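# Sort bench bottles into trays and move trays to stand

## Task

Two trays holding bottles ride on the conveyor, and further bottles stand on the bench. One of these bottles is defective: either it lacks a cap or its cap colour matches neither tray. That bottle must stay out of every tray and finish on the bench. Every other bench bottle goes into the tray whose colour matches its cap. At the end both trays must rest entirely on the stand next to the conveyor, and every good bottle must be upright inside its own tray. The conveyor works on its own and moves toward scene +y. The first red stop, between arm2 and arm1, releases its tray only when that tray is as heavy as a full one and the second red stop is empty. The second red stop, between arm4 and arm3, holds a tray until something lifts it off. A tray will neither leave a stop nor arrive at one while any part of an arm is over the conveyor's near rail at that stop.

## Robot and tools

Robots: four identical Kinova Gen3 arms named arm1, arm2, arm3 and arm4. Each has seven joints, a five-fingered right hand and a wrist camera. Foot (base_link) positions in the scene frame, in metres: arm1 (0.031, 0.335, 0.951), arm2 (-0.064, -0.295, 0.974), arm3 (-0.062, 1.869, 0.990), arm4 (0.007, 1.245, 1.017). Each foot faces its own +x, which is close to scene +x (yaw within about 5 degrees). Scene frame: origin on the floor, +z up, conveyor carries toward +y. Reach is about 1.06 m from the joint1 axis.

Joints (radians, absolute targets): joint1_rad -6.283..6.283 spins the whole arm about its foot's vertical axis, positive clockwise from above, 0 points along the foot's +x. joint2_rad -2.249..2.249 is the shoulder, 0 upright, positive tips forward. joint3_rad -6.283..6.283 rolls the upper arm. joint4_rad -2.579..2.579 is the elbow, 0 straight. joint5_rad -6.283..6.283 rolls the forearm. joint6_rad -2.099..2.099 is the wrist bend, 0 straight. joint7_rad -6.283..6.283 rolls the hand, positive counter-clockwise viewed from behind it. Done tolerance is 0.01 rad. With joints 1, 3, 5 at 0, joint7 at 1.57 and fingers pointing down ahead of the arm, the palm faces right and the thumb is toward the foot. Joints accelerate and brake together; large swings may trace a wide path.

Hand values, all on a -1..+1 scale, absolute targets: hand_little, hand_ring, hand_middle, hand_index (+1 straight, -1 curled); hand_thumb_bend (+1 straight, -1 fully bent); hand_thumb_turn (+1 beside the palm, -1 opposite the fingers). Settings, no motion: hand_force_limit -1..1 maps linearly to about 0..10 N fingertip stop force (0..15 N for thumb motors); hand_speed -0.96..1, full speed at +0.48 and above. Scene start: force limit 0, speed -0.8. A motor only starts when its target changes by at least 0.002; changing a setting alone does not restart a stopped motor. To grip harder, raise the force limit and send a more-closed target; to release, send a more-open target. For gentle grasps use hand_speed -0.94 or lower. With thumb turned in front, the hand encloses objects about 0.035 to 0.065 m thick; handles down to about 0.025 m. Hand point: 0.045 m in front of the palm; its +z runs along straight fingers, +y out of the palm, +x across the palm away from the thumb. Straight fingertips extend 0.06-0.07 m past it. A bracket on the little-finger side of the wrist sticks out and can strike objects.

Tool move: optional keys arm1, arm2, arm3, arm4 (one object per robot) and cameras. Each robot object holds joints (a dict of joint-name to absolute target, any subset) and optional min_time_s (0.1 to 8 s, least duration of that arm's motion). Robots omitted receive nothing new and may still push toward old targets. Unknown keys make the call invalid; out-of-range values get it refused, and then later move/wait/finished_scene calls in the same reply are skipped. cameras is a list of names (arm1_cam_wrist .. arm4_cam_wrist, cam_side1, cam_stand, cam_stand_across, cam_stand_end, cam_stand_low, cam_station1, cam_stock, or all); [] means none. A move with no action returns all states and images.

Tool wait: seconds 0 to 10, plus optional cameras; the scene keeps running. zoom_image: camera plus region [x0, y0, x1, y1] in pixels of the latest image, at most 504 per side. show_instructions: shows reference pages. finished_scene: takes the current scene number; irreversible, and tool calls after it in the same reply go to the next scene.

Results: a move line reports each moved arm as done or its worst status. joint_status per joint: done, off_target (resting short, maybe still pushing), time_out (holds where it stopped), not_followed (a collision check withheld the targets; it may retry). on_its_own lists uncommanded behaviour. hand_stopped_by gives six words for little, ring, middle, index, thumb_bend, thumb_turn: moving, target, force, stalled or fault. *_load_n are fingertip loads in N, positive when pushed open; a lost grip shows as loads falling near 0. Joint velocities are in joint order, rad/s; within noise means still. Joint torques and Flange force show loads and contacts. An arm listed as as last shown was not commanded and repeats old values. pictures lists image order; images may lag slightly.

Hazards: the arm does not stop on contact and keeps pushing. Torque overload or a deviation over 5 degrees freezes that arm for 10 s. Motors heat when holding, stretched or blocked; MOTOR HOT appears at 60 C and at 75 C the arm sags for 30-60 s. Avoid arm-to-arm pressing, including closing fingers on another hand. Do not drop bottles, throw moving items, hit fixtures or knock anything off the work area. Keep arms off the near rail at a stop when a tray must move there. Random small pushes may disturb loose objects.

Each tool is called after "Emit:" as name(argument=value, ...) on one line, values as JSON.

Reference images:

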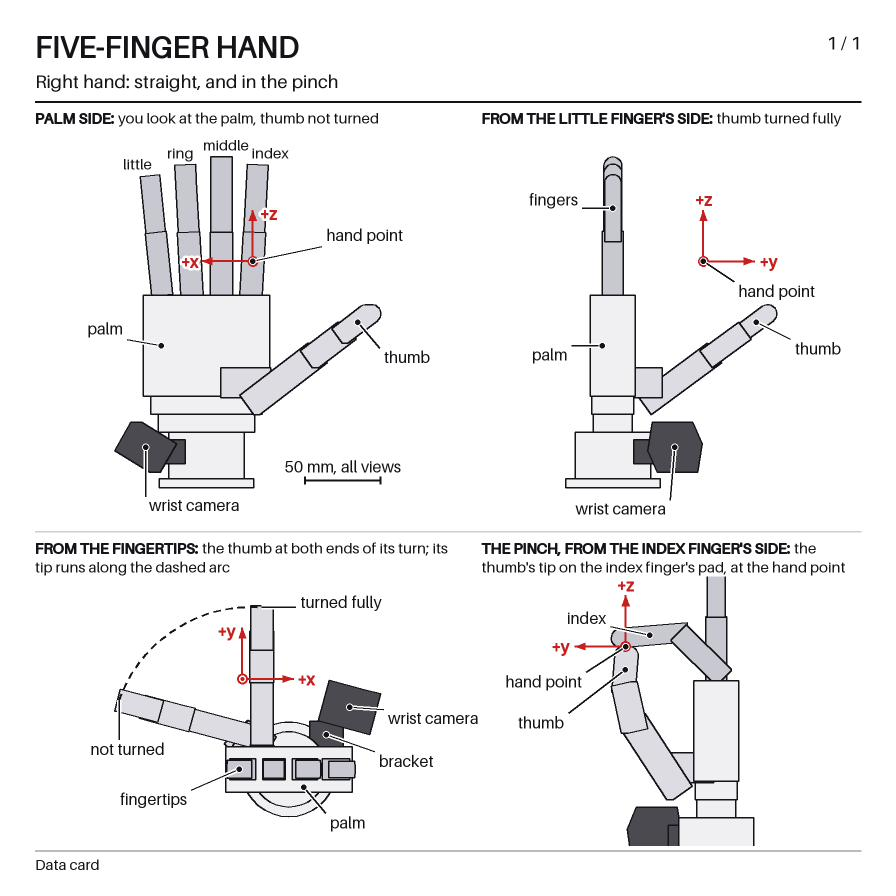

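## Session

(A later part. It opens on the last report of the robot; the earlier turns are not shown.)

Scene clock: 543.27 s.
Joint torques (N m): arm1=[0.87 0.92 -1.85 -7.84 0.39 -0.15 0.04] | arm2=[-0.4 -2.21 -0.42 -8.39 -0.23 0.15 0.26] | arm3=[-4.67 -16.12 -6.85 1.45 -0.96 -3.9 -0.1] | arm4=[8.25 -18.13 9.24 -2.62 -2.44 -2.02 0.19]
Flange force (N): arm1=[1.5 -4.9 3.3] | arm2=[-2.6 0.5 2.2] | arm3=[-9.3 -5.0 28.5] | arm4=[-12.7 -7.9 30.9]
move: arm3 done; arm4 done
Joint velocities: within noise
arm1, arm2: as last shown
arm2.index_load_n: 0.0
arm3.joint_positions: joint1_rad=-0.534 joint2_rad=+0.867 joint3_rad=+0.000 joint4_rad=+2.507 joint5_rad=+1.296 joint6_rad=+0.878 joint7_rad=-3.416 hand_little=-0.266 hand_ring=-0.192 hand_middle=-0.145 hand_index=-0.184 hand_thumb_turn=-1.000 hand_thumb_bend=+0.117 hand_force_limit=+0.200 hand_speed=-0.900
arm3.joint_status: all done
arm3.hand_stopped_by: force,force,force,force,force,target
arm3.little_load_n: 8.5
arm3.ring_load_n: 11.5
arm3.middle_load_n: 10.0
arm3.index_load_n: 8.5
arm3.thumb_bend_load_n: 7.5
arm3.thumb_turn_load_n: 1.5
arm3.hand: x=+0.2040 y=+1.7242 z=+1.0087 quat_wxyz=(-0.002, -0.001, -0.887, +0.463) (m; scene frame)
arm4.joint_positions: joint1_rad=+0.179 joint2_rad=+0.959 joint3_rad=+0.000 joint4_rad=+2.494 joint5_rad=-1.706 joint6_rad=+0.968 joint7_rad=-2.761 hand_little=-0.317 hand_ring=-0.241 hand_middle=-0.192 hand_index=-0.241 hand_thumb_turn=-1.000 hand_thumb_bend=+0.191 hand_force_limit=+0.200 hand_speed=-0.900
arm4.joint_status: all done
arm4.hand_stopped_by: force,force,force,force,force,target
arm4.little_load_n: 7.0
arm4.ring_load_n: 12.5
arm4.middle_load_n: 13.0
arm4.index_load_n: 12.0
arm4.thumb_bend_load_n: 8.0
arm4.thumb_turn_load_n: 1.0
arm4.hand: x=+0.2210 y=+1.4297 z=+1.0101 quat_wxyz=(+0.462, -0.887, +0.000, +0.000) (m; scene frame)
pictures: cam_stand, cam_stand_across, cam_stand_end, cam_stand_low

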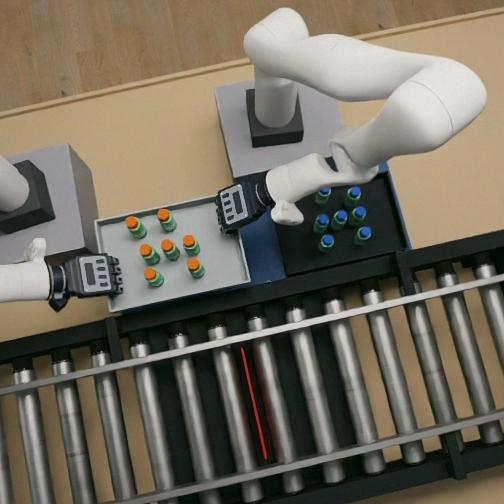

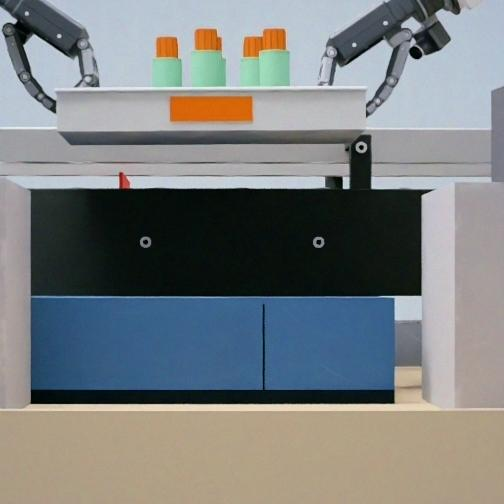

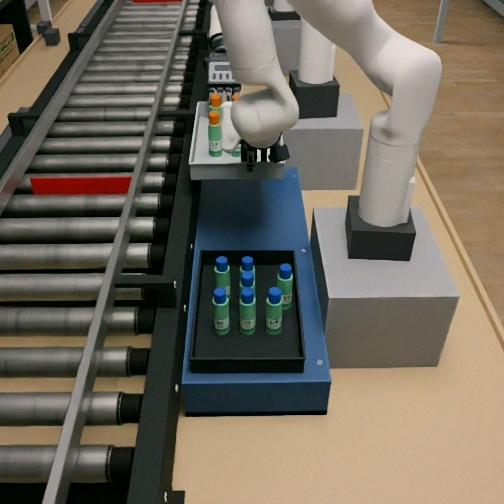

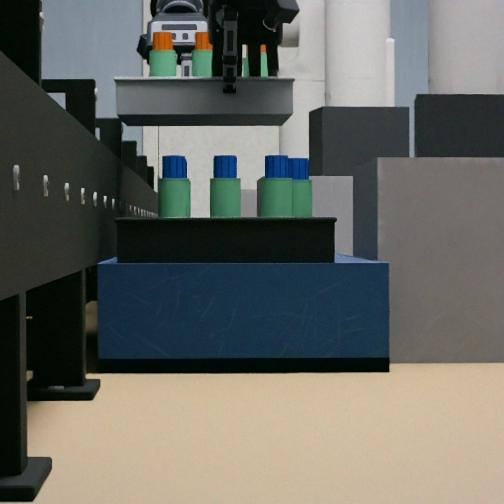

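Emit:
move(arm3={"joints": {"joint1_rad": -0.5504, "joint2_rad": 0.9934, "joint4_rad": 2.5155, "joint5_rad": 1.3926, "joint6_rad": 0.8427, "joint7_rad": -3.5876}, "min_time_s": 2}, arm4={"joints": {"joint1_rad": 0.1822, "joint2_rad": 1.0825, "joint4_rad": 2.4944, "joint5_rad": -1.7854, "joint6_rad": 0.9886, "joint7_rad": -2.6148}, "min_time_s": 2}, cameras=["cam_stand_across"])

Emit:
move(arm3={"joints": {"joint1_rad": -0.5674, "joint2_rad": 1.1178, "joint4_rad": 2.5107, "joint5_rad": 1.4846, "joint6_rad": 0.8198, "joint7_rad": -3.747}, "min_time_s": 2}, arm4={"joints": {"joint1_rad": 0.1856, "joint2_rad": 1.2025, "joint4_rad": 2.4821, "joint5_rad": -1.8497, "joint6_rad": 1.0134, "joint7_rad": -2.4901}, "min_time_s": 2}, cameras=["cam_stand", "cam_stand_across", "cam_stand_end", "cam_stand_low"])

Emit:
zoom_image(camera="cam_stand", region=[60, 180, 280, 350])

Scene clock: 554.00 s.
Joint torques (N m): arm1=[0.88 0.91 -1.85 -7.83 0.38 -0.16 0.04] | arm2=[-0.43 -2.23 -0.49 -8.35 -0.22 0.14 0.25] | arm3=[-4.32 -16.71 -7.01 2.69 -0.37 -3.9 -0.09] | arm4=[7.63 -18.52 8.93 -1.11 -2.54 -1.39 0.2]
Flange force (N): arm1=[1.4 -5.0 3.2] | arm2=[-2.7 0.3 2.0] | arm3=[-8.6 -4.5 28.1] | arm4=[-12.5 -8.0 29.6]
move: arm3 done; arm4 done
Joint velocities: within noise
arm1.joint_positions: joint1_rad=-0.800 joint2_rad=-0.378 joint3_rad=+0.000 joint4_rad=+1.600 joint5_rad=+0.300 joint6_rad=+1.900 joint7_rad=-2.000 hand_little=-1.000 hand_ring=-1.000 hand_middle=+0.200 hand_index=+0.200 hand_thumb_turn=-1.000 hand_thumb_bend=+0.680 hand_force_limit=-0.300 hand_speed=-0.800
arm1.joint_status: not commanded
arm1.hand_stopped_by: target,target,target,target,target,target
arm1.little_load_n: 0.0
arm1.ring_load_n: 0.0
arm1.middle_load_n: 0.0
arm1.index_load_n: 0.0
arm1.thumb_bend_load_n: 0.0
arm1.thumb_turn_load_n: 0.0
arm1.hand: x=+0.2241 y=+0.4359 z=+1.4130 quat_wxyz=(-0.088, +0.176, -0.975, +0.102) (m; scene frame)
arm2.joint_positions: joint1_rad=+0.900 joint2_rad=-0.372 joint3_rad=+0.000 joint4_rad=+1.600 joint5_rad=+0.000 joint6_rad=+1.950 joint7_rad=-1.900 hand_little=-1.000 hand_ring=-1.000 hand_middle=+0.200 hand_index=+0.200 hand_thumb_turn=-1.000 hand_thumb_bend=+0.680 hand_force_limit=-0.300 hand_speed=-0.800
arm2.joint_status: not commanded
arm2.hand_stopped_by: target,target,target,target,target,target
arm2.little_load_n: 0.0
arm2.ring_load_n: 0.0
arm2.middle_load_n: 0.0
arm2.index_load_n: 0.0
arm2.thumb_bend_load_n: 0.0
arm2.thumb_turn_load_n: 0.0
arm2.hand: x=+0.0552 y=-0.4345 z=+1.4321 quat_wxyz=(+0.020, -0.614, -0.789, -0.005) (m; scene frame)
arm3.joint_positions: joint1_rad=-0.550 joint2_rad=+0.993 joint3_rad=+0.000 joint4_rad=+2.516 joint5_rad=+1.393 joint6_rad=+0.843 joint7_rad=-3.588 hand_little=-0.266 hand_ring=-0.192 hand_middle=-0.145 hand_index=-0.184 hand_thumb_turn=-1.000 hand_thumb_bend=+0.117 hand_force_limit=+0.200 hand_speed=-0.900
arm3.joint_status: all done
arm3.hand_stopped_by: force,force,force,force,force,target
arm3.little_load_n: 8.0
arm3.ring_load_n: 11.0
arm3.middle_load_n: 10.0
arm3.index_load_n: 9.0
arm3.thumb_bend_load_n: 8.0
arm3.thumb_turn_load_n: 1.5
arm3.hand: x=+0.1949 y=+1.7242 z=+0.9785 quat_wxyz=(-0.002, -0.001, -0.887, +0.463) (m; scene frame)
arm4.joint_positions: joint1_rad=+0.182 joint2_rad=+1.082 joint3_rad=+0.000 joint4_rad=+2.494 joint5_rad=-1.785 joint6_rad=+0.989 joint7_rad=-2.615 hand_little=-0.317 hand_ring=-0.241 hand_middle=-0.192 hand_index=-0.241 hand_thumb_turn=-1.000 hand_thumb_bend=+0.191 hand_force_limit=+0.200 hand_speed=-0.900
arm4.joint_status: all done
arm4.hand_stopped_by: force,force,force,force,force,target
arm4.little_load_n: 7.0
arm4.ring_load_n: 12.0
arm4.middle_load_n: 13.0
arm4.index_load_n: 12.0
arm4.thumb_bend_load_n: 8.0
arm4.thumb_turn_load_n: 1.0
arm4.hand: x=+0.2120 y=+1.4299 z=+0.9802 quat_wxyz=(+0.462, -0.887, +0.000, +0.000) (m; scene frame)
pictures: cam_stand_across

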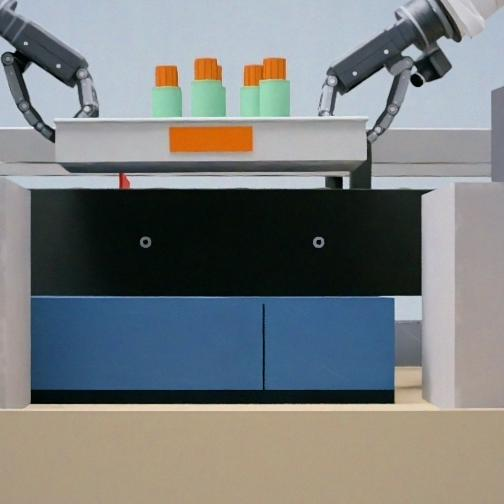

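Scene clock: 556.30 s.
Joint torques (N m): arm1=[0.88 0.9 -1.84 -7.88 0.39 -0.17 0.03] | arm2=[-0.41 -2.17 -0.42 -8.35 -0.24 0.16 0.27] | arm3=[-4.04 -17.23 -7.13 3.63 0.13 -3.77 -0.08] | arm4=[7.22 -18.88 8.76 0.14 -2.63 -0.9 0.16]
Flange force (N): arm1=[1.5 -4.9 3.3] | arm2=[-2.5 0.5 2.1] | arm3=[-7.7 -4.2 27.7] | arm4=[-12.6 -8.1 28.8]
move: arm3 done; arm4 done
Joint velocities: within noise
arm1, arm2: as last shown
arm2.thumb_bend_load_n: -0.5
arm3.joint_positions: joint1_rad=-0.567 joint2_rad=+1.118 joint3_rad=+0.000 joint4_rad=+2.511 joint5_rad=+1.485 joint6_rad=+0.820 joint7_rad=-3.747 hand_little=-0.266 hand_ring=-0.192 hand_middle=-0.145 hand_index=-0.184 hand_thumb_turn=-1.000 hand_thumb_bend=+0.117 hand_force_limit=+0.200 hand_speed=-0.900
arm3.joint_status: all done
arm3.hand_stopped_by: force,force,force,force,force,target
arm3.little_load_n: 7.5
arm3.ring_load_n: 11.0
arm3.middle_load_n: 10.0
arm3.index_load_n: 9.0
arm3.thumb_bend_load_n: 7.5
arm3.thumb_turn_load_n: 1.5
arm3.hand: x=+0.1861 y=+1.7242 z=+0.9484 quat_wxyz=(-0.002, -0.001, -0.887, +0.463) (m; scene frame)
arm4.joint_positions: joint1_rad=+0.186 joint2_rad=+1.203 joint3_rad=+0.000 joint4_rad=+2.482 joint5_rad=-1.850 joint6_rad=+1.013 joint7_rad=-2.490 hand_little=-0.317 hand_ring=-0.241 hand_middle=-0.192 hand_index=-0.241 hand_thumb_turn=-1.000 hand_thumb_bend=+0.191 hand_force_limit=+0.200 hand_speed=-0.900
arm4.joint_status: all done
arm4.hand_stopped_by: force,force,force,force,force,target
arm4.little_load_n: 6.5
arm4.ring_load_n: 12.0
arm4.middle_load_n: 13.0
arm4.index_load_n: 12.0
arm4.thumb_bend_load_n: 8.0
arm4.thumb_turn_load_n: 1.0
arm4.hand: x=+0.2030 y=+1.4299 z=+0.9502 quat_wxyz=(+0.462, -0.887, +0.000, +0.000) (m; scene frame)
pictures: cam_stand, cam_stand_across, cam_stand_end, cam_stand_low

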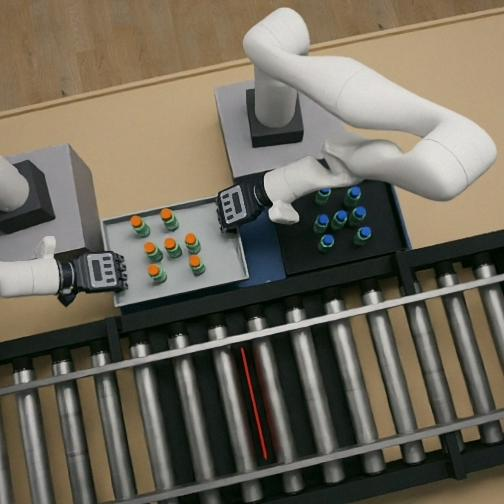

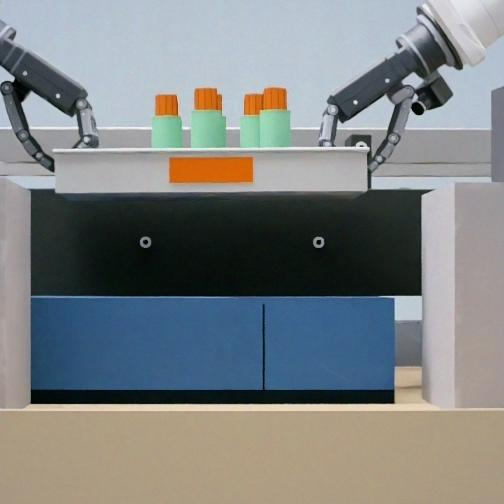

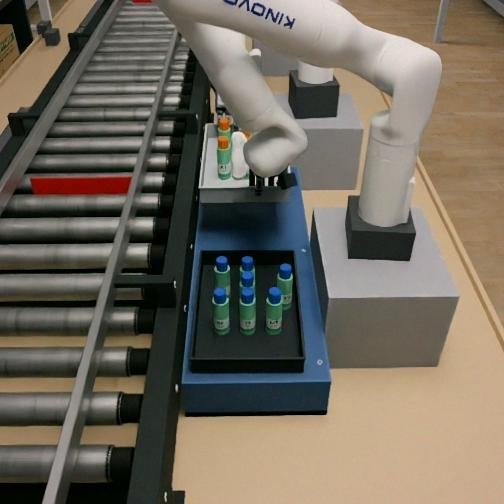

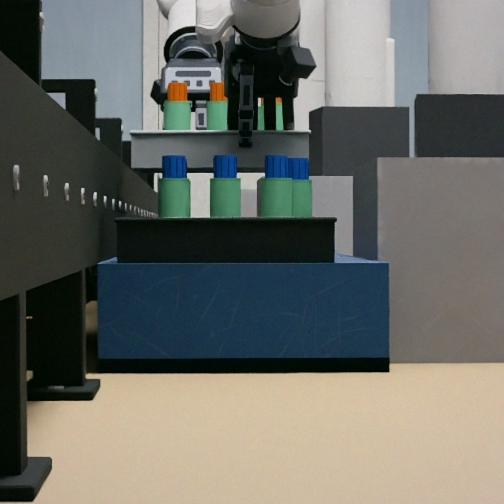

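Scaled by 2.291 from the camera's 504x504 image, which has a finer 720x720 frame.

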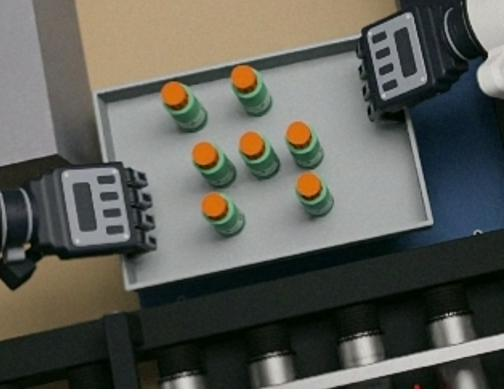

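Emit:
move(arm3={"joints": {"joint1_rad": -0.5734, "joint2_rad": 1.2891, "joint4_rad": 2.4459, "joint5_rad": 1.5794, "joint6_rad": 0.8126, "joint7_rad": -3.8928}, "min_time_s": 2.5}, arm4={"joints": {"joint1_rad": 0.1868, "joint2_rad": 1.3631, "joint4_rad": 2.4062, "joint5_rad": -1.8978, "joint6_rad": 1.038, "joint7_rad": -2.3954}, "min_time_s": 2.5}, cameras=["cam_stand", "cam_stand_across", "cam_stand_low"])

Emit:
move(arm3={"joints": {"joint1_rad": -0.5734, "joint2_rad": 1.3774, "joint4_rad": 2.3914, "joint5_rad": 1.6115, "joint6_rad": 0.8134, "joint7_rad": -3.9395}, "min_time_s": 2}, arm4={"joints": {"joint1_rad": 0.1868, "joint2_rad": 1.4457, "joint4_rad": 2.3464, "joint5_rad": -1.9105, "joint6_rad": 1.0455, "joint7_rad": -2.3704}, "min_time_s": 2}, cameras=["cam_stand", "cam_stand_across", "cam_stand_low"])

Emit:
move(arm3={"joints": {"joint1_rad": -0.5734, "joint2_rad": 1.4108, "joint4_rad": 2.3679, "joint5_rad": 1.6207, "joint6_rad": 0.8139, "joint7_rad": -3.9529}, "min_time_s": 2}, arm4={"joints": {"joint1_rad": 0.1868, "joint2_rad": 1.477, "joint4_rad": 2.3209, "joint5_rad": -1.9136, "joint6_rad": 1.0474, "joint7_rad": -2.3641}, "min_time_s": 2}, cameras=["cam_stand", "cam_stand_across", "cam_stand_end"])

Emit:
zoom_image(camera="cam_stand_across", region=[20, 160, 460, 320])

Scene clock: 568.40 s.
Joint torques (N m): arm1=[0.84 0.93 -1.84 -7.86 0.39 -0.16 0.03] | arm2=[-0.43 -2.2 -0.46 -8.36 -0.25 0.17 0.28] | arm3=[-3.36 -17.69 -6.49 5.05 0.31 -2.9 -0.07] | arm4=[6.04 -19.09 7.45 1.57 -1.98 -0.21 0.14]
Flange force (N): arm1=[1.5 -4.9 3.3] | arm2=[-2.6 0.4 2.2] | arm3=[-6.3 -2.1 25.0] | arm4=[-11.6 -6.9 25.0]
move: arm3 done; arm4 done
Joint velocities: within noise
arm1, arm2: as last shown
arm1.middle_load_n: 0.5
arm2.thumb_bend_load_n: 0.0
arm3.joint_positions: joint1_rad=-0.573 joint2_rad=+1.289 joint3_rad=+0.000 joint4_rad=+2.446 joint5_rad=+1.579 joint6_rad=+0.813 joint7_rad=-3.893 hand_little=-0.266 hand_ring=-0.192 hand_middle=-0.145 hand_index=-0.184 hand_thumb_turn=-1.000 hand_thumb_bend=+0.117 hand_force_limit=+0.200 hand_speed=-0.900
arm3.joint_status: all done
arm3.hand_stopped_by: force,force,force,force,force,target
arm3.little_load_n: 7.0
arm3.ring_load_n: 10.0
arm3.middle_load_n: 9.5
arm3.index_load_n: 9.5
arm3.thumb_bend_load_n: 7.5
arm3.thumb_turn_load_n: 1.5
arm3.hand: x=+0.1832 y=+1.7241 z=+0.8985 quat_wxyz=(-0.002, -0.001, -0.887, +0.463) (m; scene frame)
arm4.joint_positions: joint1_rad=+0.187 joint2_rad=+1.363 joint3_rad=+0.000 joint4_rad=+2.406 joint5_rad=-1.898 joint6_rad=+1.038 joint7_rad=-2.395 hand_little=-0.317 hand_ring=-0.241 hand_middle=-0.192 hand_index=-0.241 hand_thumb_turn=-1.000 hand_thumb_bend=+0.191 hand_force_limit=+0.200 hand_speed=-0.900
arm4.joint_status: all done
arm4.hand_stopped_by: force,force,force,force,force,target
arm4.little_load_n: 5.5
arm4.ring_load_n: 11.5
arm4.middle_load_n: 12.5
arm4.index_load_n: 11.5
arm4.thumb_bend_load_n: 8.0
arm4.thumb_turn_load_n: 1.0
arm4.hand: x=+0.2000 y=+1.4300 z=+0.9002 quat_wxyz=(+0.463, -0.887, +0.000, +0.000) (m; scene frame)
pictures: cam_stand, cam_stand_across, cam_stand_low

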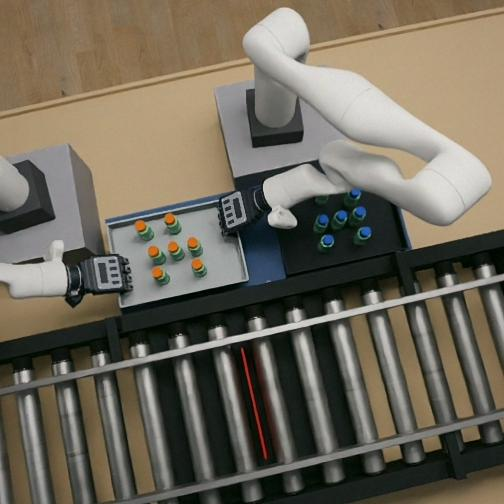

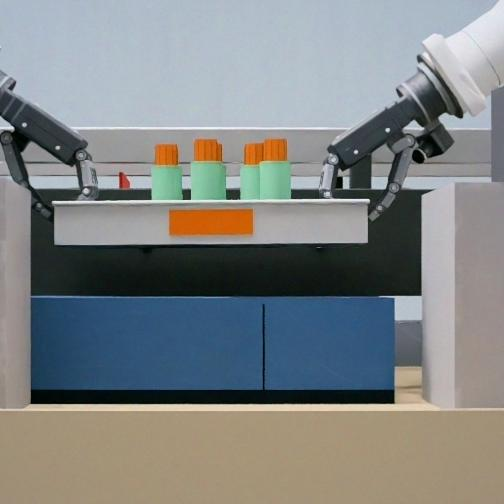

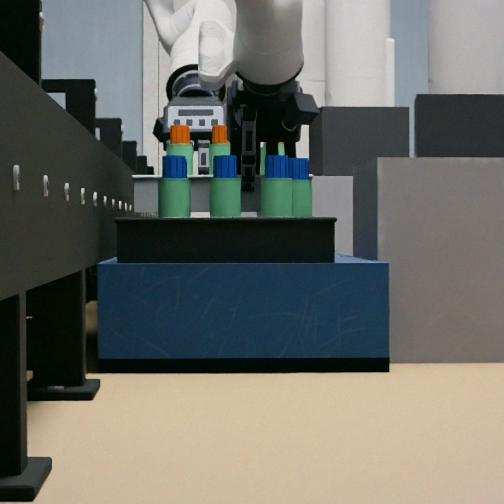

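Scene clock: 570.70 s.
Joint torques (N m): arm1=[0.85 0.92 -1.83 -7.87 0.37 -0.16 0.06] | arm2=[-0.41 -2.21 -0.43 -8.35 -0.26 0.14 0.25] | arm3=[-3.24 -17.92 -6.38 5.37 0.35 -2.56 -0.05] | arm4=[5.59 -19.19 7.02 2.1 -1.73 -0.03 0.09]
Flange force (N): arm1=[1.6 -4.9 3.3] | arm2=[-2.6 0.4 2.0] | arm3=[-5.5 -1.8 24.1] | arm4=[-10.9 -6.3 23.4]
move: arm3 done; arm4 done
Joint velocities: within noise
arm1, arm2: as last shown
arm1.middle_load_n: 0.0
arm1.thumb_turn_load_n: 0.5
arm3.joint_positions: joint1_rad=-0.573 joint2_rad=+1.377 joint3_rad=+0.000 joint4_rad=+2.391 joint5_rad=+1.611 joint6_rad=+0.813 joint7_rad=-3.940 hand_little=-0.266 hand_ring=-0.192 hand_middle=-0.145 hand_index=-0.184 hand_thumb_turn=-1.000 hand_thumb_bend=+0.117 hand_force_limit=+0.200 hand_speed=-0.900
arm3.joint_status: all done
arm3.hand_stopped_by: force,force,force,force,force,target
arm3.little_load_n: 6.5
arm3.ring_load_n: 9.5
arm3.middle_load_n: 9.5
arm3.index_load_n: 9.0
arm3.thumb_bend_load_n: 7.5
arm3.thumb_turn_load_n: 1.5
arm3.hand: x=+0.1833 y=+1.7241 z=+0.8684 quat_wxyz=(-0.002, -0.001, -0.887, +0.463) (m; scene frame)
arm4.joint_positions: joint1_rad=+0.187 joint2_rad=+1.446 joint3_rad=+0.000 joint4_rad=+2.346 joint5_rad=-1.911 joint6_rad=+1.045 joint7_rad=-2.370 hand_little=-0.317 hand_ring=-0.241 hand_middle=-0.192 hand_index=-0.241 hand_thumb_turn=-1.000 hand_thumb_bend=+0.191 hand_force_limit=+0.200 hand_speed=-0.900
arm4.joint_status: all done
arm4.hand_stopped_by: force,force,force,force,force,target
arm4.little_load_n: 5.5
arm4.ring_load_n: 11.0
arm4.middle_load_n: 12.0
arm4.index_load_n: 11.5
arm4.thumb_bend_load_n: 8.5
arm4.thumb_turn_load_n: 0.5
arm4.hand: x=+0.2000 y=+1.4301 z=+0.8702 quat_wxyz=(+0.462, -0.887, +0.000, +0.000) (m; scene frame)
pictures: cam_stand, cam_stand_across, cam_stand_low

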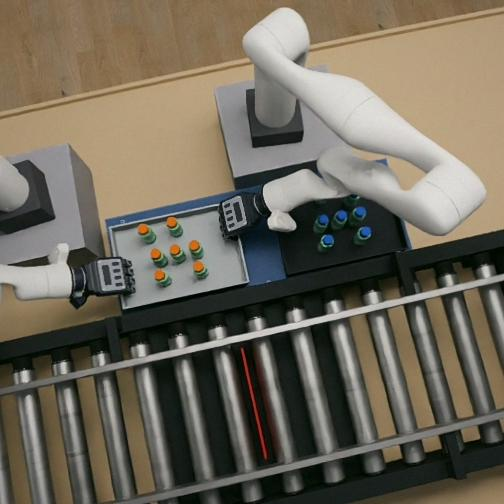

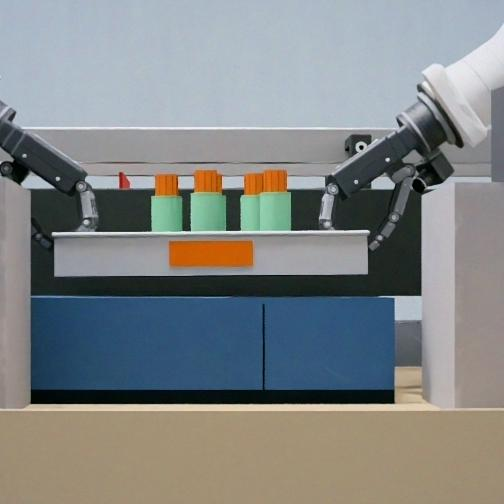

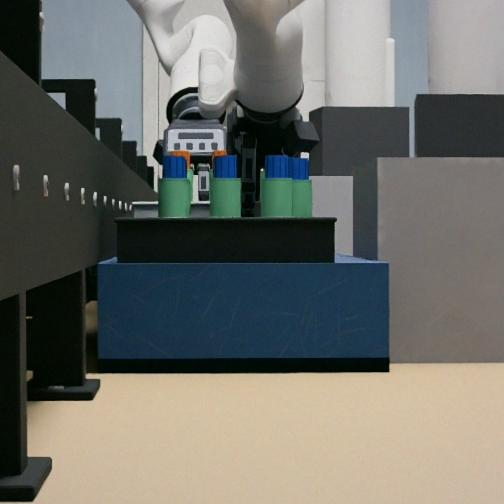

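Scene clock: 573.00 s.
Joint torques (N m): arm1=[0.9 0.91 -1.84 -7.84 0.39 -0.16 0.05] | arm2=[-0.4 -2.22 -0.46 -8.38 -0.26 0.2 0.26] | arm3=[-3 -17.93 -6.04 5.65 0.25 -2.3 -0.15] | arm4=[5.32 -19.06 6.5 2.37 -1.62 0.1 0.17]
Flange force (N): arm1=[1.5 -4.9 3.3] | arm2=[-2.7 0.3 2.3] | arm3=[-5.6 -1.0 23.0] | arm4=[-9.7 -5.7 21.8]
move: arm3 done; arm4 done
Joint velocities: within noise
arm1, arm2: as last shown
arm1.thumb_turn_load_n: 0.0
arm3.joint_positions: joint1_rad=-0.573 joint2_rad=+1.411 joint3_rad=+0.000 joint4_rad=+2.368 joint5_rad=+1.621 joint6_rad=+0.814 joint7_rad=-3.953 hand_little=-0.266 hand_ring=-0.192 hand_middle=-0.145 hand_index=-0.184 hand_thumb_turn=-1.000 hand_thumb_bend=+0.117 hand_force_limit=+0.200 hand_speed=-0.900
arm3.joint_status: all done
arm3.hand_stopped_by: force,force,force,force,force,target
arm3.little_load_n: 6.0
arm3.ring_load_n: 9.5
arm3.middle_load_n: 9.0
arm3.index_load_n: 9.0
arm3.thumb_bend_load_n: 7.5
arm3.thumb_turn_load_n: 1.5
arm3.hand: x=+0.1834 y=+1.7240 z=+0.8564 quat_wxyz=(-0.002, -0.001, -0.887, +0.463) (m; scene frame)
arm4.joint_positions: joint1_rad=+0.187 joint2_rad=+1.477 joint3_rad=+0.000 joint4_rad=+2.321 joint5_rad=-1.914 joint6_rad=+1.047 joint7_rad=-2.364 hand_little=-0.317 hand_ring=-0.241 hand_middle=-0.192 hand_index=-0.241 hand_thumb_turn=-1.000 hand_thumb_bend=+0.191 hand_force_limit=+0.200 hand_speed=-0.900
arm4.joint_status: all done
arm4.hand_stopped_by: force,force,force,force,force,target
arm4.little_load_n: 5.0
arm4.ring_load_n: 10.5
arm4.middle_load_n: 11.5
arm4.index_load_n: 11.0
arm4.thumb_bend_load_n: 8.5
arm4.thumb_turn_load_n: 1.0
arm4.hand: x=+0.1999 y=+1.4301 z=+0.8582 quat_wxyz=(+0.462, -0.887, +0.000, +0.000) (m; scene frame)
pictures: cam_stand, cam_stand_across, cam_stand_end

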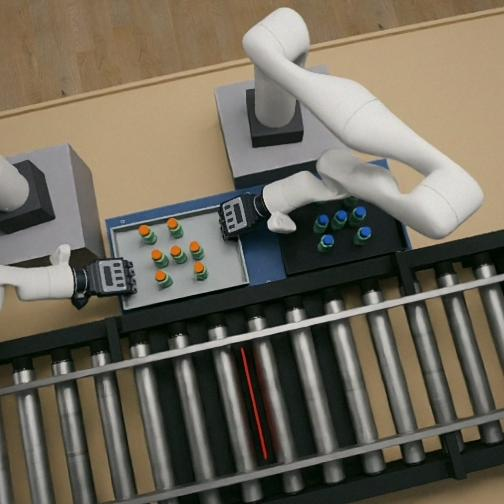

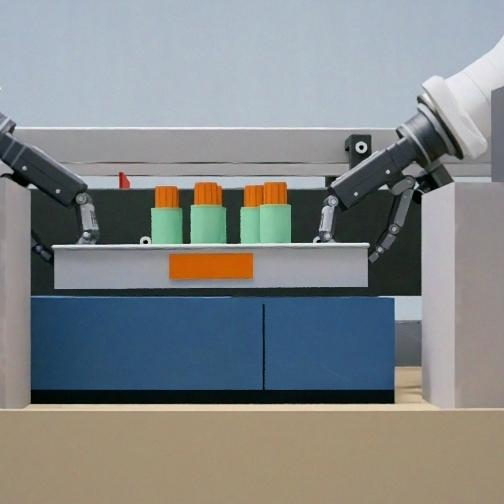

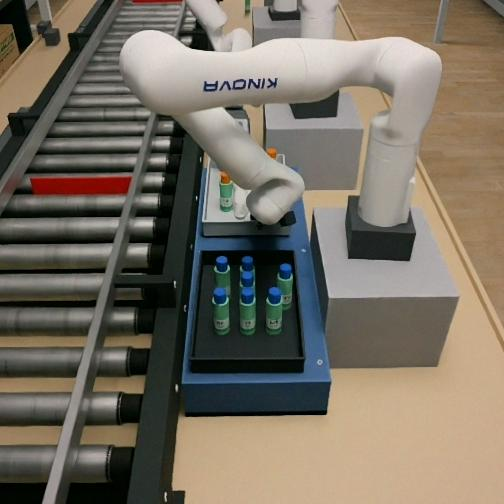

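Scaled by 1.145 from the camera's 504x504 image, which has a finer 720x720 frame.

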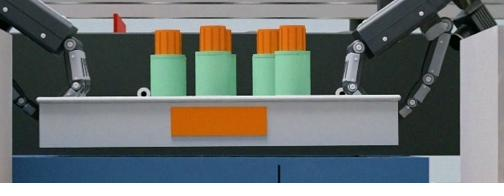

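Emit:
move(arm3={"joints": {"joint1_rad": -0.5734, "joint2_rad": 1.4247, "joint4_rad": 2.3581, "joint5_rad": 1.6246, "joint6_rad": 0.8141, "joint7_rad": -3.9585}, "min_time_s": 1.5}, arm4={"joints": {"joint1_rad": 0.1868, "joint2_rad": 1.49, "joint4_rad": 2.3103, "joint5_rad": -1.9149, "joint6_rad": 1.0482, "joint7_rad": -2.3616}, "min_time_s": 1.5}, cameras=["cam_stand_across"])

Emit:
zoom_image(camera="cam_stand_across", region=[20, 160, 460, 320])

Emit:
move(arm3={"joints": {"joint1_rad": -0.5734, "joint2_rad": 1.4302, "joint4_rad": 2.3542, "joint5_rad": 1.6261, "joint6_rad": 0.8142, "joint7_rad": -3.9607}, "min_time_s": 1.5}, arm4={"joints": {"joint1_rad": 0.1868, "joint2_rad": 1.4953, "joint4_rad": 2.306, "joint5_rad": -1.9155, "joint6_rad": 1.0485, "joint7_rad": -2.3606}, "min_time_s": 1.5}, cameras=["cam_stand_across"])

Emit:
zoom_image(camera="cam_stand_across", region=[20, 160, 460, 320])

Scene clock: 578.43 s.
Joint torques (N m): arm1=[0.87 0.92 -1.85 -7.82 0.39 -0.15 0.04] | arm2=[-0.42 -2.17 -0.46 -8.37 -0.25 0.16 0.29] | arm3=[-2.86 -17.85 -5.72 5.79 0.19 -2.12 -0.1] | arm4=[5.12 -18.96 6.28 2.45 -1.43 0.26 0.05]
Flange force (N): arm1=[1.4 -5.0 3.2] | arm2=[-2.5 0.4 2.2] | arm3=[-5.1 -0.6 22.5] | arm4=[-10.1 -5.7 21.4]
move: arm3 done; arm4 done
Joint velocities: within noise
arm1, arm2: as last shown
arm3.joint_positions: joint1_rad=-0.573 joint2_rad=+1.425 joint3_rad=+0.000 joint4_rad=+2.358 joint5_rad=+1.625 joint6_rad=+0.814 joint7_rad=-3.959 hand_little=-0.266 hand_ring=-0.192 hand_middle=-0.145 hand_index=-0.184 hand_thumb_turn=-1.000 hand_thumb_bend=+0.117 hand_force_limit=+0.200 hand_speed=-0.900
arm3.joint_status: all done
arm3.hand_stopped_by: force,force,force,force,force,target
arm3.little_load_n: 6.0
arm3.ring_load_n: 9.5
arm3.middle_load_n: 9.0
arm3.index_load_n: 9.0
arm3.thumb_bend_load_n: 7.5
arm3.thumb_turn_load_n: 1.5
arm3.hand: x=+0.1832 y=+1.7239 z=+0.8514 quat_wxyz=(-0.002, -0.001, -0.887, +0.463) (m; scene frame)
arm4.joint_positions: joint1_rad=+0.187 joint2_rad=+1.490 joint3_rad=+0.000 joint4_rad=+2.310 joint5_rad=-1.915 joint6_rad=+1.048 joint7_rad=-2.362 hand_little=-0.317 hand_ring=-0.241 hand_middle=-0.192 hand_index=-0.241 hand_thumb_turn=-1.000 hand_thumb_bend=+0.191 hand_force_limit=+0.200 hand_speed=-0.900
arm4.joint_status: all done
arm4.hand_stopped_by: force,force,force,force,force,target
arm4.little_load_n: 5.0
arm4.ring_load_n: 11.0
arm4.middle_load_n: 11.5
arm4.index_load_n: 11.0
arm4.thumb_bend_load_n: 8.5
arm4.thumb_turn_load_n: 1.0
arm4.hand: x=+0.1998 y=+1.4301 z=+0.8533 quat_wxyz=(+0.462, -0.887, +0.000, +0.000) (m; scene frame)
pictures: cam_stand_across

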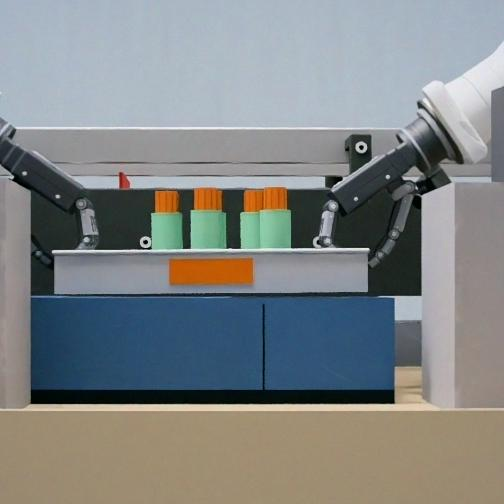

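Scaled by 1.145 from the camera's 504x504 image, which has a finer 720x720 frame.

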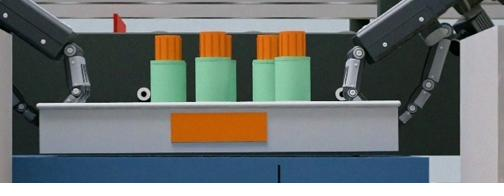

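Scene clock: 580.23 s.
Joint torques (N m): arm1=[0.86 0.94 -1.86 -7.84 0.38 -0.17 0.06] | arm2=[-0.43 -2.2 -0.47 -8.37 -0.22 0.16 0.25] | arm3=[-2.8 -17.83 -5.59 5.82 0.16 -2.1 -0.15] | arm4=[5.01 -18.93 6.09 2.5 -1.37 0.24 0.12]
Flange force (N): arm1=[1.5 -5.0 3.3] | arm2=[-2.6 0.3 2.2] | arm3=[-5.2 -0.5 22.1] | arm4=[-9.8 -5.5 21.0]
move: arm3 done; arm4 done
Joint velocities: within noise
arm1, arm2: as last shown
arm2.thumb_bend_load_n: -0.5
arm3.joint_positions: joint1_rad=-0.573 joint2_rad=+1.430 joint3_rad=+0.000 joint4_rad=+2.354 joint5_rad=+1.626 joint6_rad=+0.814 joint7_rad=-3.961 hand_little=-0.266 hand_ring=-0.192 hand_middle=-0.145 hand_index=-0.184 hand_thumb_turn=-1.000 hand_thumb_bend=+0.117 hand_force_limit=+0.200 hand_speed=-0.900
arm3.joint_status: all done
arm3.hand_stopped_by: force,force,force,force,force,target
arm3.little_load_n: 6.0
arm3.ring_load_n: 9.5
arm3.middle_load_n: 9.0
arm3.index_load_n: 9.0
arm3.thumb_bend_load_n: 7.5
arm3.thumb_turn_load_n: 2.0
arm3.hand: x=+0.1832 y=+1.7239 z=+0.8494 quat_wxyz=(-0.002, -0.001, -0.887, +0.463) (m; scene frame)
arm4.joint_positions: joint1_rad=+0.187 joint2_rad=+1.495 joint3_rad=+0.000 joint4_rad=+2.306 joint5_rad=-1.915 joint6_rad=+1.048 joint7_rad=-2.361 hand_little=-0.317 hand_ring=-0.241 hand_middle=-0.192 hand_index=-0.241 hand_thumb_turn=-1.000 hand_thumb_bend=+0.191 hand_force_limit=+0.200 hand_speed=-0.900
arm4.joint_status: all done
arm4.hand_stopped_by: force,force,force,force,force,target
arm4.little_load_n: 5.0
arm4.ring_load_n: 11.0
arm4.middle_load_n: 11.5
arm4.index_load_n: 11.0
arm4.thumb_bend_load_n: 8.5
arm4.thumb_turn_load_n: 1.0
arm4.hand: x=+0.1997 y=+1.4301 z=+0.8512 quat_wxyz=(+0.462, -0.887, +0.000, +0.000) (m; scene frame)
pictures: cam_stand_across

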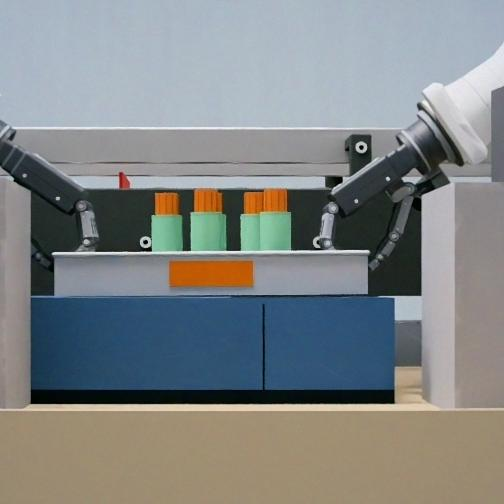

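Scaled by 1.145 from the camera's 504x504 image, which has a finer 720x720 frame.

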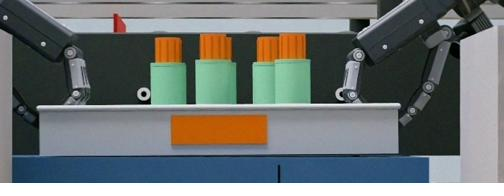

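Emit:
move(arm3={"joints": {"joint1_rad": -0.5734, "joint2_rad": 1.4344, "joint4_rad": 2.3512, "joint5_rad": 1.6272, "joint6_rad": 0.8142, "joint7_rad": -3.9624}, "min_time_s": 1.5}, arm4={"joints": {"joint1_rad": 0.1868, "joint2_rad": 1.4992, "joint4_rad": 2.3029, "joint5_rad": -1.9159, "joint6_rad": 1.0487, "joint7_rad": -2.3599}, "min_time_s": 1.5}, cameras=["cam_stand_across"])

Emit:
zoom_image(camera="cam_stand_across", region=[20, 220, 240, 320])

Emit:
zoom_image(camera="cam_stand_across", region=[200, 220, 420, 320])

Scene clock: 585.77 s.
Joint torques (N m): arm1=[0.84 0.91 -1.84 -7.85 0.39 -0.16 0.05] | arm2=[-0.43 -2.18 -0.48 -8.37 -0.26 0.16 0.28] | arm3=[-2 -15.19 -7.38 1.95 1.57 -3.84 -0.01] | arm4=[4.77 -18.73 5.69 2.87 -1.24 0.31 -0.06]
Flange force (N): arm1=[1.5 -4.9 3.3] | arm2=[-2.6 0.3 2.2] | arm3=[-4.1 -11.5 10.4] | arm4=[-9.6 -4.6 20.3]
move: arm3 done; arm4 done
Joint velocities: within noise
arm1, arm2: as last shown
arm3.joint_positions: joint1_rad=-0.573 joint2_rad=+1.434 joint3_rad=+0.000 joint4_rad=+2.351 joint5_rad=+1.627 joint6_rad=+0.814 joint7_rad=-3.962 hand_little=-0.266 hand_ring=-0.192 hand_middle=-0.145 hand_index=-0.184 hand_thumb_turn=-1.000 hand_thumb_bend=+0.117 hand_force_limit=+0.200 hand_speed=-0.900
arm3.joint_status: all done
arm3.hand_stopped_by: force,force,force,force,force,target
arm3.little_load_n: 4.5
arm3.ring_load_n: 8.0
arm3.middle_load_n: 7.5
arm3.index_load_n: 7.0
arm3.thumb_bend_load_n: 7.5
arm3.thumb_turn_load_n: 1.5
arm3.hand: x=+0.1831 y=+1.7239 z=+0.8479 quat_wxyz=(-0.002, -0.001, -0.887, +0.463) (m; scene frame)
arm4.joint_positions: joint1_rad=+0.187 joint2_rad=+1.499 joint3_rad=+0.000 joint4_rad=+2.303 joint5_rad=-1.916 joint6_rad=+1.049 joint7_rad=-2.360 hand_little=-0.317 hand_ring=-0.241 hand_middle=-0.192 hand_index=-0.241 hand_thumb_turn=-1.000 hand_thumb_bend=+0.191 hand_force_limit=+0.200 hand_speed=-0.900
arm4.joint_status: all done
arm4.hand_stopped_by: force,force,force,force,force,target
arm4.little_load_n: 4.5
arm4.ring_load_n: 10.5
arm4.middle_load_n: 11.5
arm4.index_load_n: 11.0
arm4.thumb_bend_load_n: 8.5
arm4.thumb_turn_load_n: 1.0
arm4.hand: x=+0.1996 y=+1.4301 z=+0.8497 quat_wxyz=(+0.462, -0.887, +0.000, +0.000) (m; scene frame)
pictures: cam_stand_across

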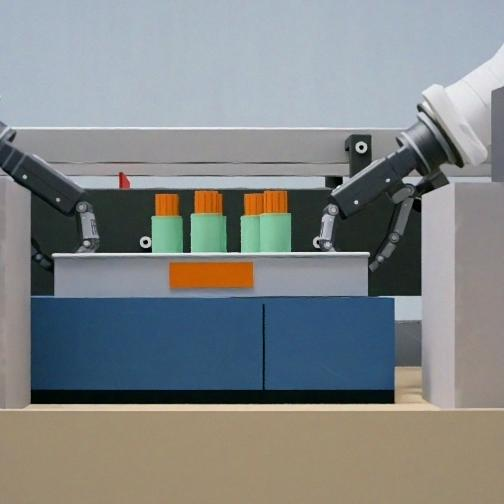

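Scaled by 2.291 from the camera's 504x504 image, which has a finer 720x720 frame.

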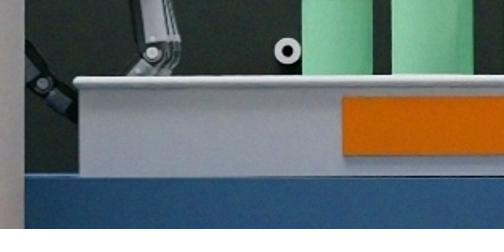

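Scaled by 2.291 from the camera's 504x504 image, which has a finer 720x720 frame.

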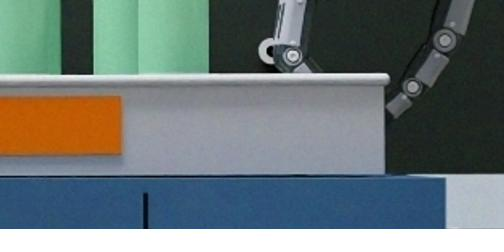

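Emit:
move(arm4={"joints": {"joint1_rad": 0.1868, "joint2_rad": 1.5031, "joint4_rad": 2.2998, "joint5_rad": -1.9163, "joint6_rad": 1.0489, "joint7_rad": -2.3592}, "min_time_s": 1}, cameras=["cam_stand_across"])

Emit:
zoom_image(camera="cam_stand_across", region=[200, 220, 420, 320])

Scene clock: 589.53 s.
Joint torques (N m): arm1=[0.87 0.89 -1.83 -7.88 0.39 -0.16 0.04] | arm2=[-0.42 -2.19 -0.46 -8.34 -0.24 0.17 0.28] | arm3=[-2.5 -15.87 -8.19 1.92 1.73 -4.06 -0.05] | arm4=[4.3 -18.35 5.17 2.99 -0.94 0.36 -0.03]
Flange force (N): arm1=[1.5 -4.9 3.3] | arm2=[-2.6 0.4 2.1] | arm3=[-4.7 -11.5 13.2] | arm4=[-9.2 -4.5 18.9]
move: arm4 done
Joint velocities: within noise
arm1.joint_positions: joint1_rad=-0.800 joint2_rad=-0.378 joint3_rad=+0.000 joint4_rad=+1.600 joint5_rad=+0.300 joint6_rad=+1.900 joint7_rad=-2.000 hand_little=-1.000 hand_ring=-1.000 hand_middle=+0.200 hand_index=+0.200 hand_thumb_turn=-1.000 hand_thumb_bend=+0.680 hand_force_limit=-0.300 hand_speed=-0.800
arm1.joint_status: not commanded
arm1.hand_stopped_by: target,target,target,target,target,target
arm1.little_load_n: 0.0
arm1.ring_load_n: 0.0
arm1.middle_load_n: 0.0
arm1.index_load_n: 0.0
arm1.thumb_bend_load_n: 0.0
arm1.thumb_turn_load_n: -0.5
arm1.hand: x=+0.2241 y=+0.4359 z=+1.4130 quat_wxyz=(-0.088, +0.176, -0.975, +0.102) (m; scene frame)
arm2.joint_positions: joint1_rad=+0.900 joint2_rad=-0.372 joint3_rad=+0.000 joint4_rad=+1.600 joint5_rad=+0.000 joint6_rad=+1.950 joint7_rad=-1.900 hand_little=-1.000 hand_ring=-1.000 hand_middle=+0.200 hand_index=+0.200 hand_thumb_turn=-1.000 hand_thumb_bend=+0.680 hand_force_limit=-0.300 hand_speed=-0.800
arm2.joint_status: not commanded
arm2.hand_stopped_by: target,target,target,target,target,target
arm2.little_load_n: 0.0
arm2.ring_load_n: 0.0
arm2.middle_load_n: 0.0
arm2.index_load_n: 0.0
arm2.thumb_bend_load_n: 0.0
arm2.thumb_turn_load_n: 0.0
arm2.hand: x=+0.0552 y=-0.4345 z=+1.4321 quat_wxyz=(+0.020, -0.614, -0.789, -0.005) (m; scene frame)
arm3: as last shown
arm3.little_load_n: 5.5
arm3.index_load_n: 7.5
arm3.thumb_bend_load_n: 7.0
arm4.joint_positions: joint1_rad=+0.187 joint2_rad=+1.503 joint3_rad=+0.000 joint4_rad=+2.300 joint5_rad=-1.916 joint6_rad=+1.049 joint7_rad=-2.359 hand_little=-0.317 hand_ring=-0.241 hand_middle=-0.192 hand_index=-0.241 hand_thumb_turn=-1.000 hand_thumb_bend=+0.191 hand_force_limit=+0.200 hand_speed=-0.900
arm4.joint_status: all done
arm4.hand_stopped_by: force,force,force,force,force,target
arm4.little_load_n: 4.0
arm4.ring_load_n: 10.0
arm4.middle_load_n: 11.5
arm4.index_load_n: 11.0
arm4.thumb_bend_load_n: 9.0
arm4.thumb_turn_load_n: 1.0
arm4.hand: x=+0.1995 y=+1.4301 z=+0.8482 quat_wxyz=(+0.462, -0.887, +0.000, +0.000) (m; scene frame)
pictures: cam_stand_across

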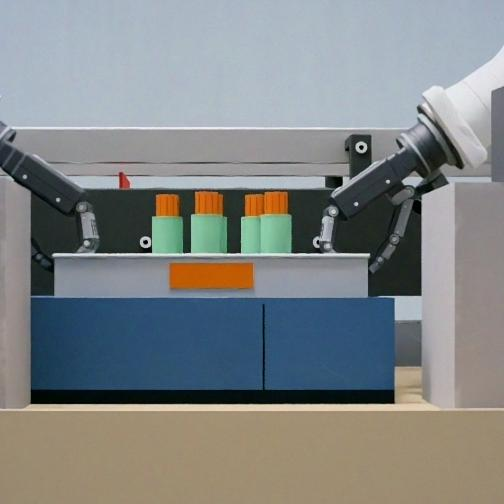

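Scaled by 2.291 from the camera's 504x504 image, which has a finer 720x720 frame.

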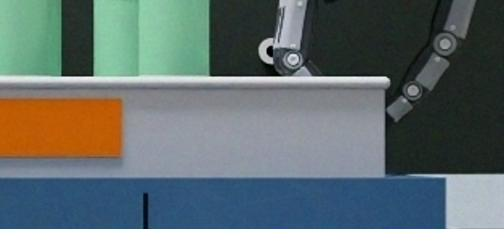

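Emit:
move(arm4={"joints": {"joint1_rad": 0.1868, "joint2_rad": 1.5055, "joint4_rad": 2.2979, "joint5_rad": -1.9166, "joint6_rad": 1.049, "joint7_rad": -2.3588}, "min_time_s": 1})

Scene clock: 592.20 s.
Joint torques (N m): arm1=[0.85 0.89 -1.85 -7.86 0.39 -0.18 0.06] | arm2=[-0.37 -2.19 -0.48 -8.37 -0.22 0.17 0.28] | arm3=[-2.55 -15.85 -8.25 1.84 1.74 -4.08 -0.02] | arm4=[2.5 -13.1 6.3 -1.25 -2.88 -1.86 0.09]
Flange force (N): arm1=[1.5 -4.9 3.3] | arm2=[-2.6 0.4 2.2] | arm3=[-4.5 -11.8 13.3] | arm4=[-7.6 -18.6 -0.7]
move: arm4 done
Joint velocities: within noise
arm1, arm2, arm3: as last shown
arm1.index_load_n: -0.5
arm1.thumb_turn_load_n: 0.0
arm4.joint_positions: joint1_rad=+0.187 joint2_rad=+1.506 joint3_rad=+0.000 joint4_rad=+2.298 joint5_rad=-1.917 joint6_rad=+1.049 joint7_rad=-2.359 hand_little=-0.318 hand_ring=-0.241 hand_middle=-0.192 hand_index=-0.241 hand_thumb_turn=-1.000 hand_thumb_bend=+0.191 hand_force_limit=+0.200 hand_speed=-0.900
arm4.joint_status: all done
arm4.hand_stopped_by: force,force,force,force,force,target
arm4.little_load_n: 1.5
arm4.ring_load_n: 7.0
arm4.middle_load_n: 8.5
arm4.index_load_n: 8.0
arm4.thumb_bend_load_n: 9.0
arm4.thumb_turn_load_n: 0.5
arm4.hand: x=+0.1994 y=+1.4301 z=+0.8473 quat_wxyz=(+0.462, -0.887, +0.000, +0.000) (m; scene frame)
pictures: none


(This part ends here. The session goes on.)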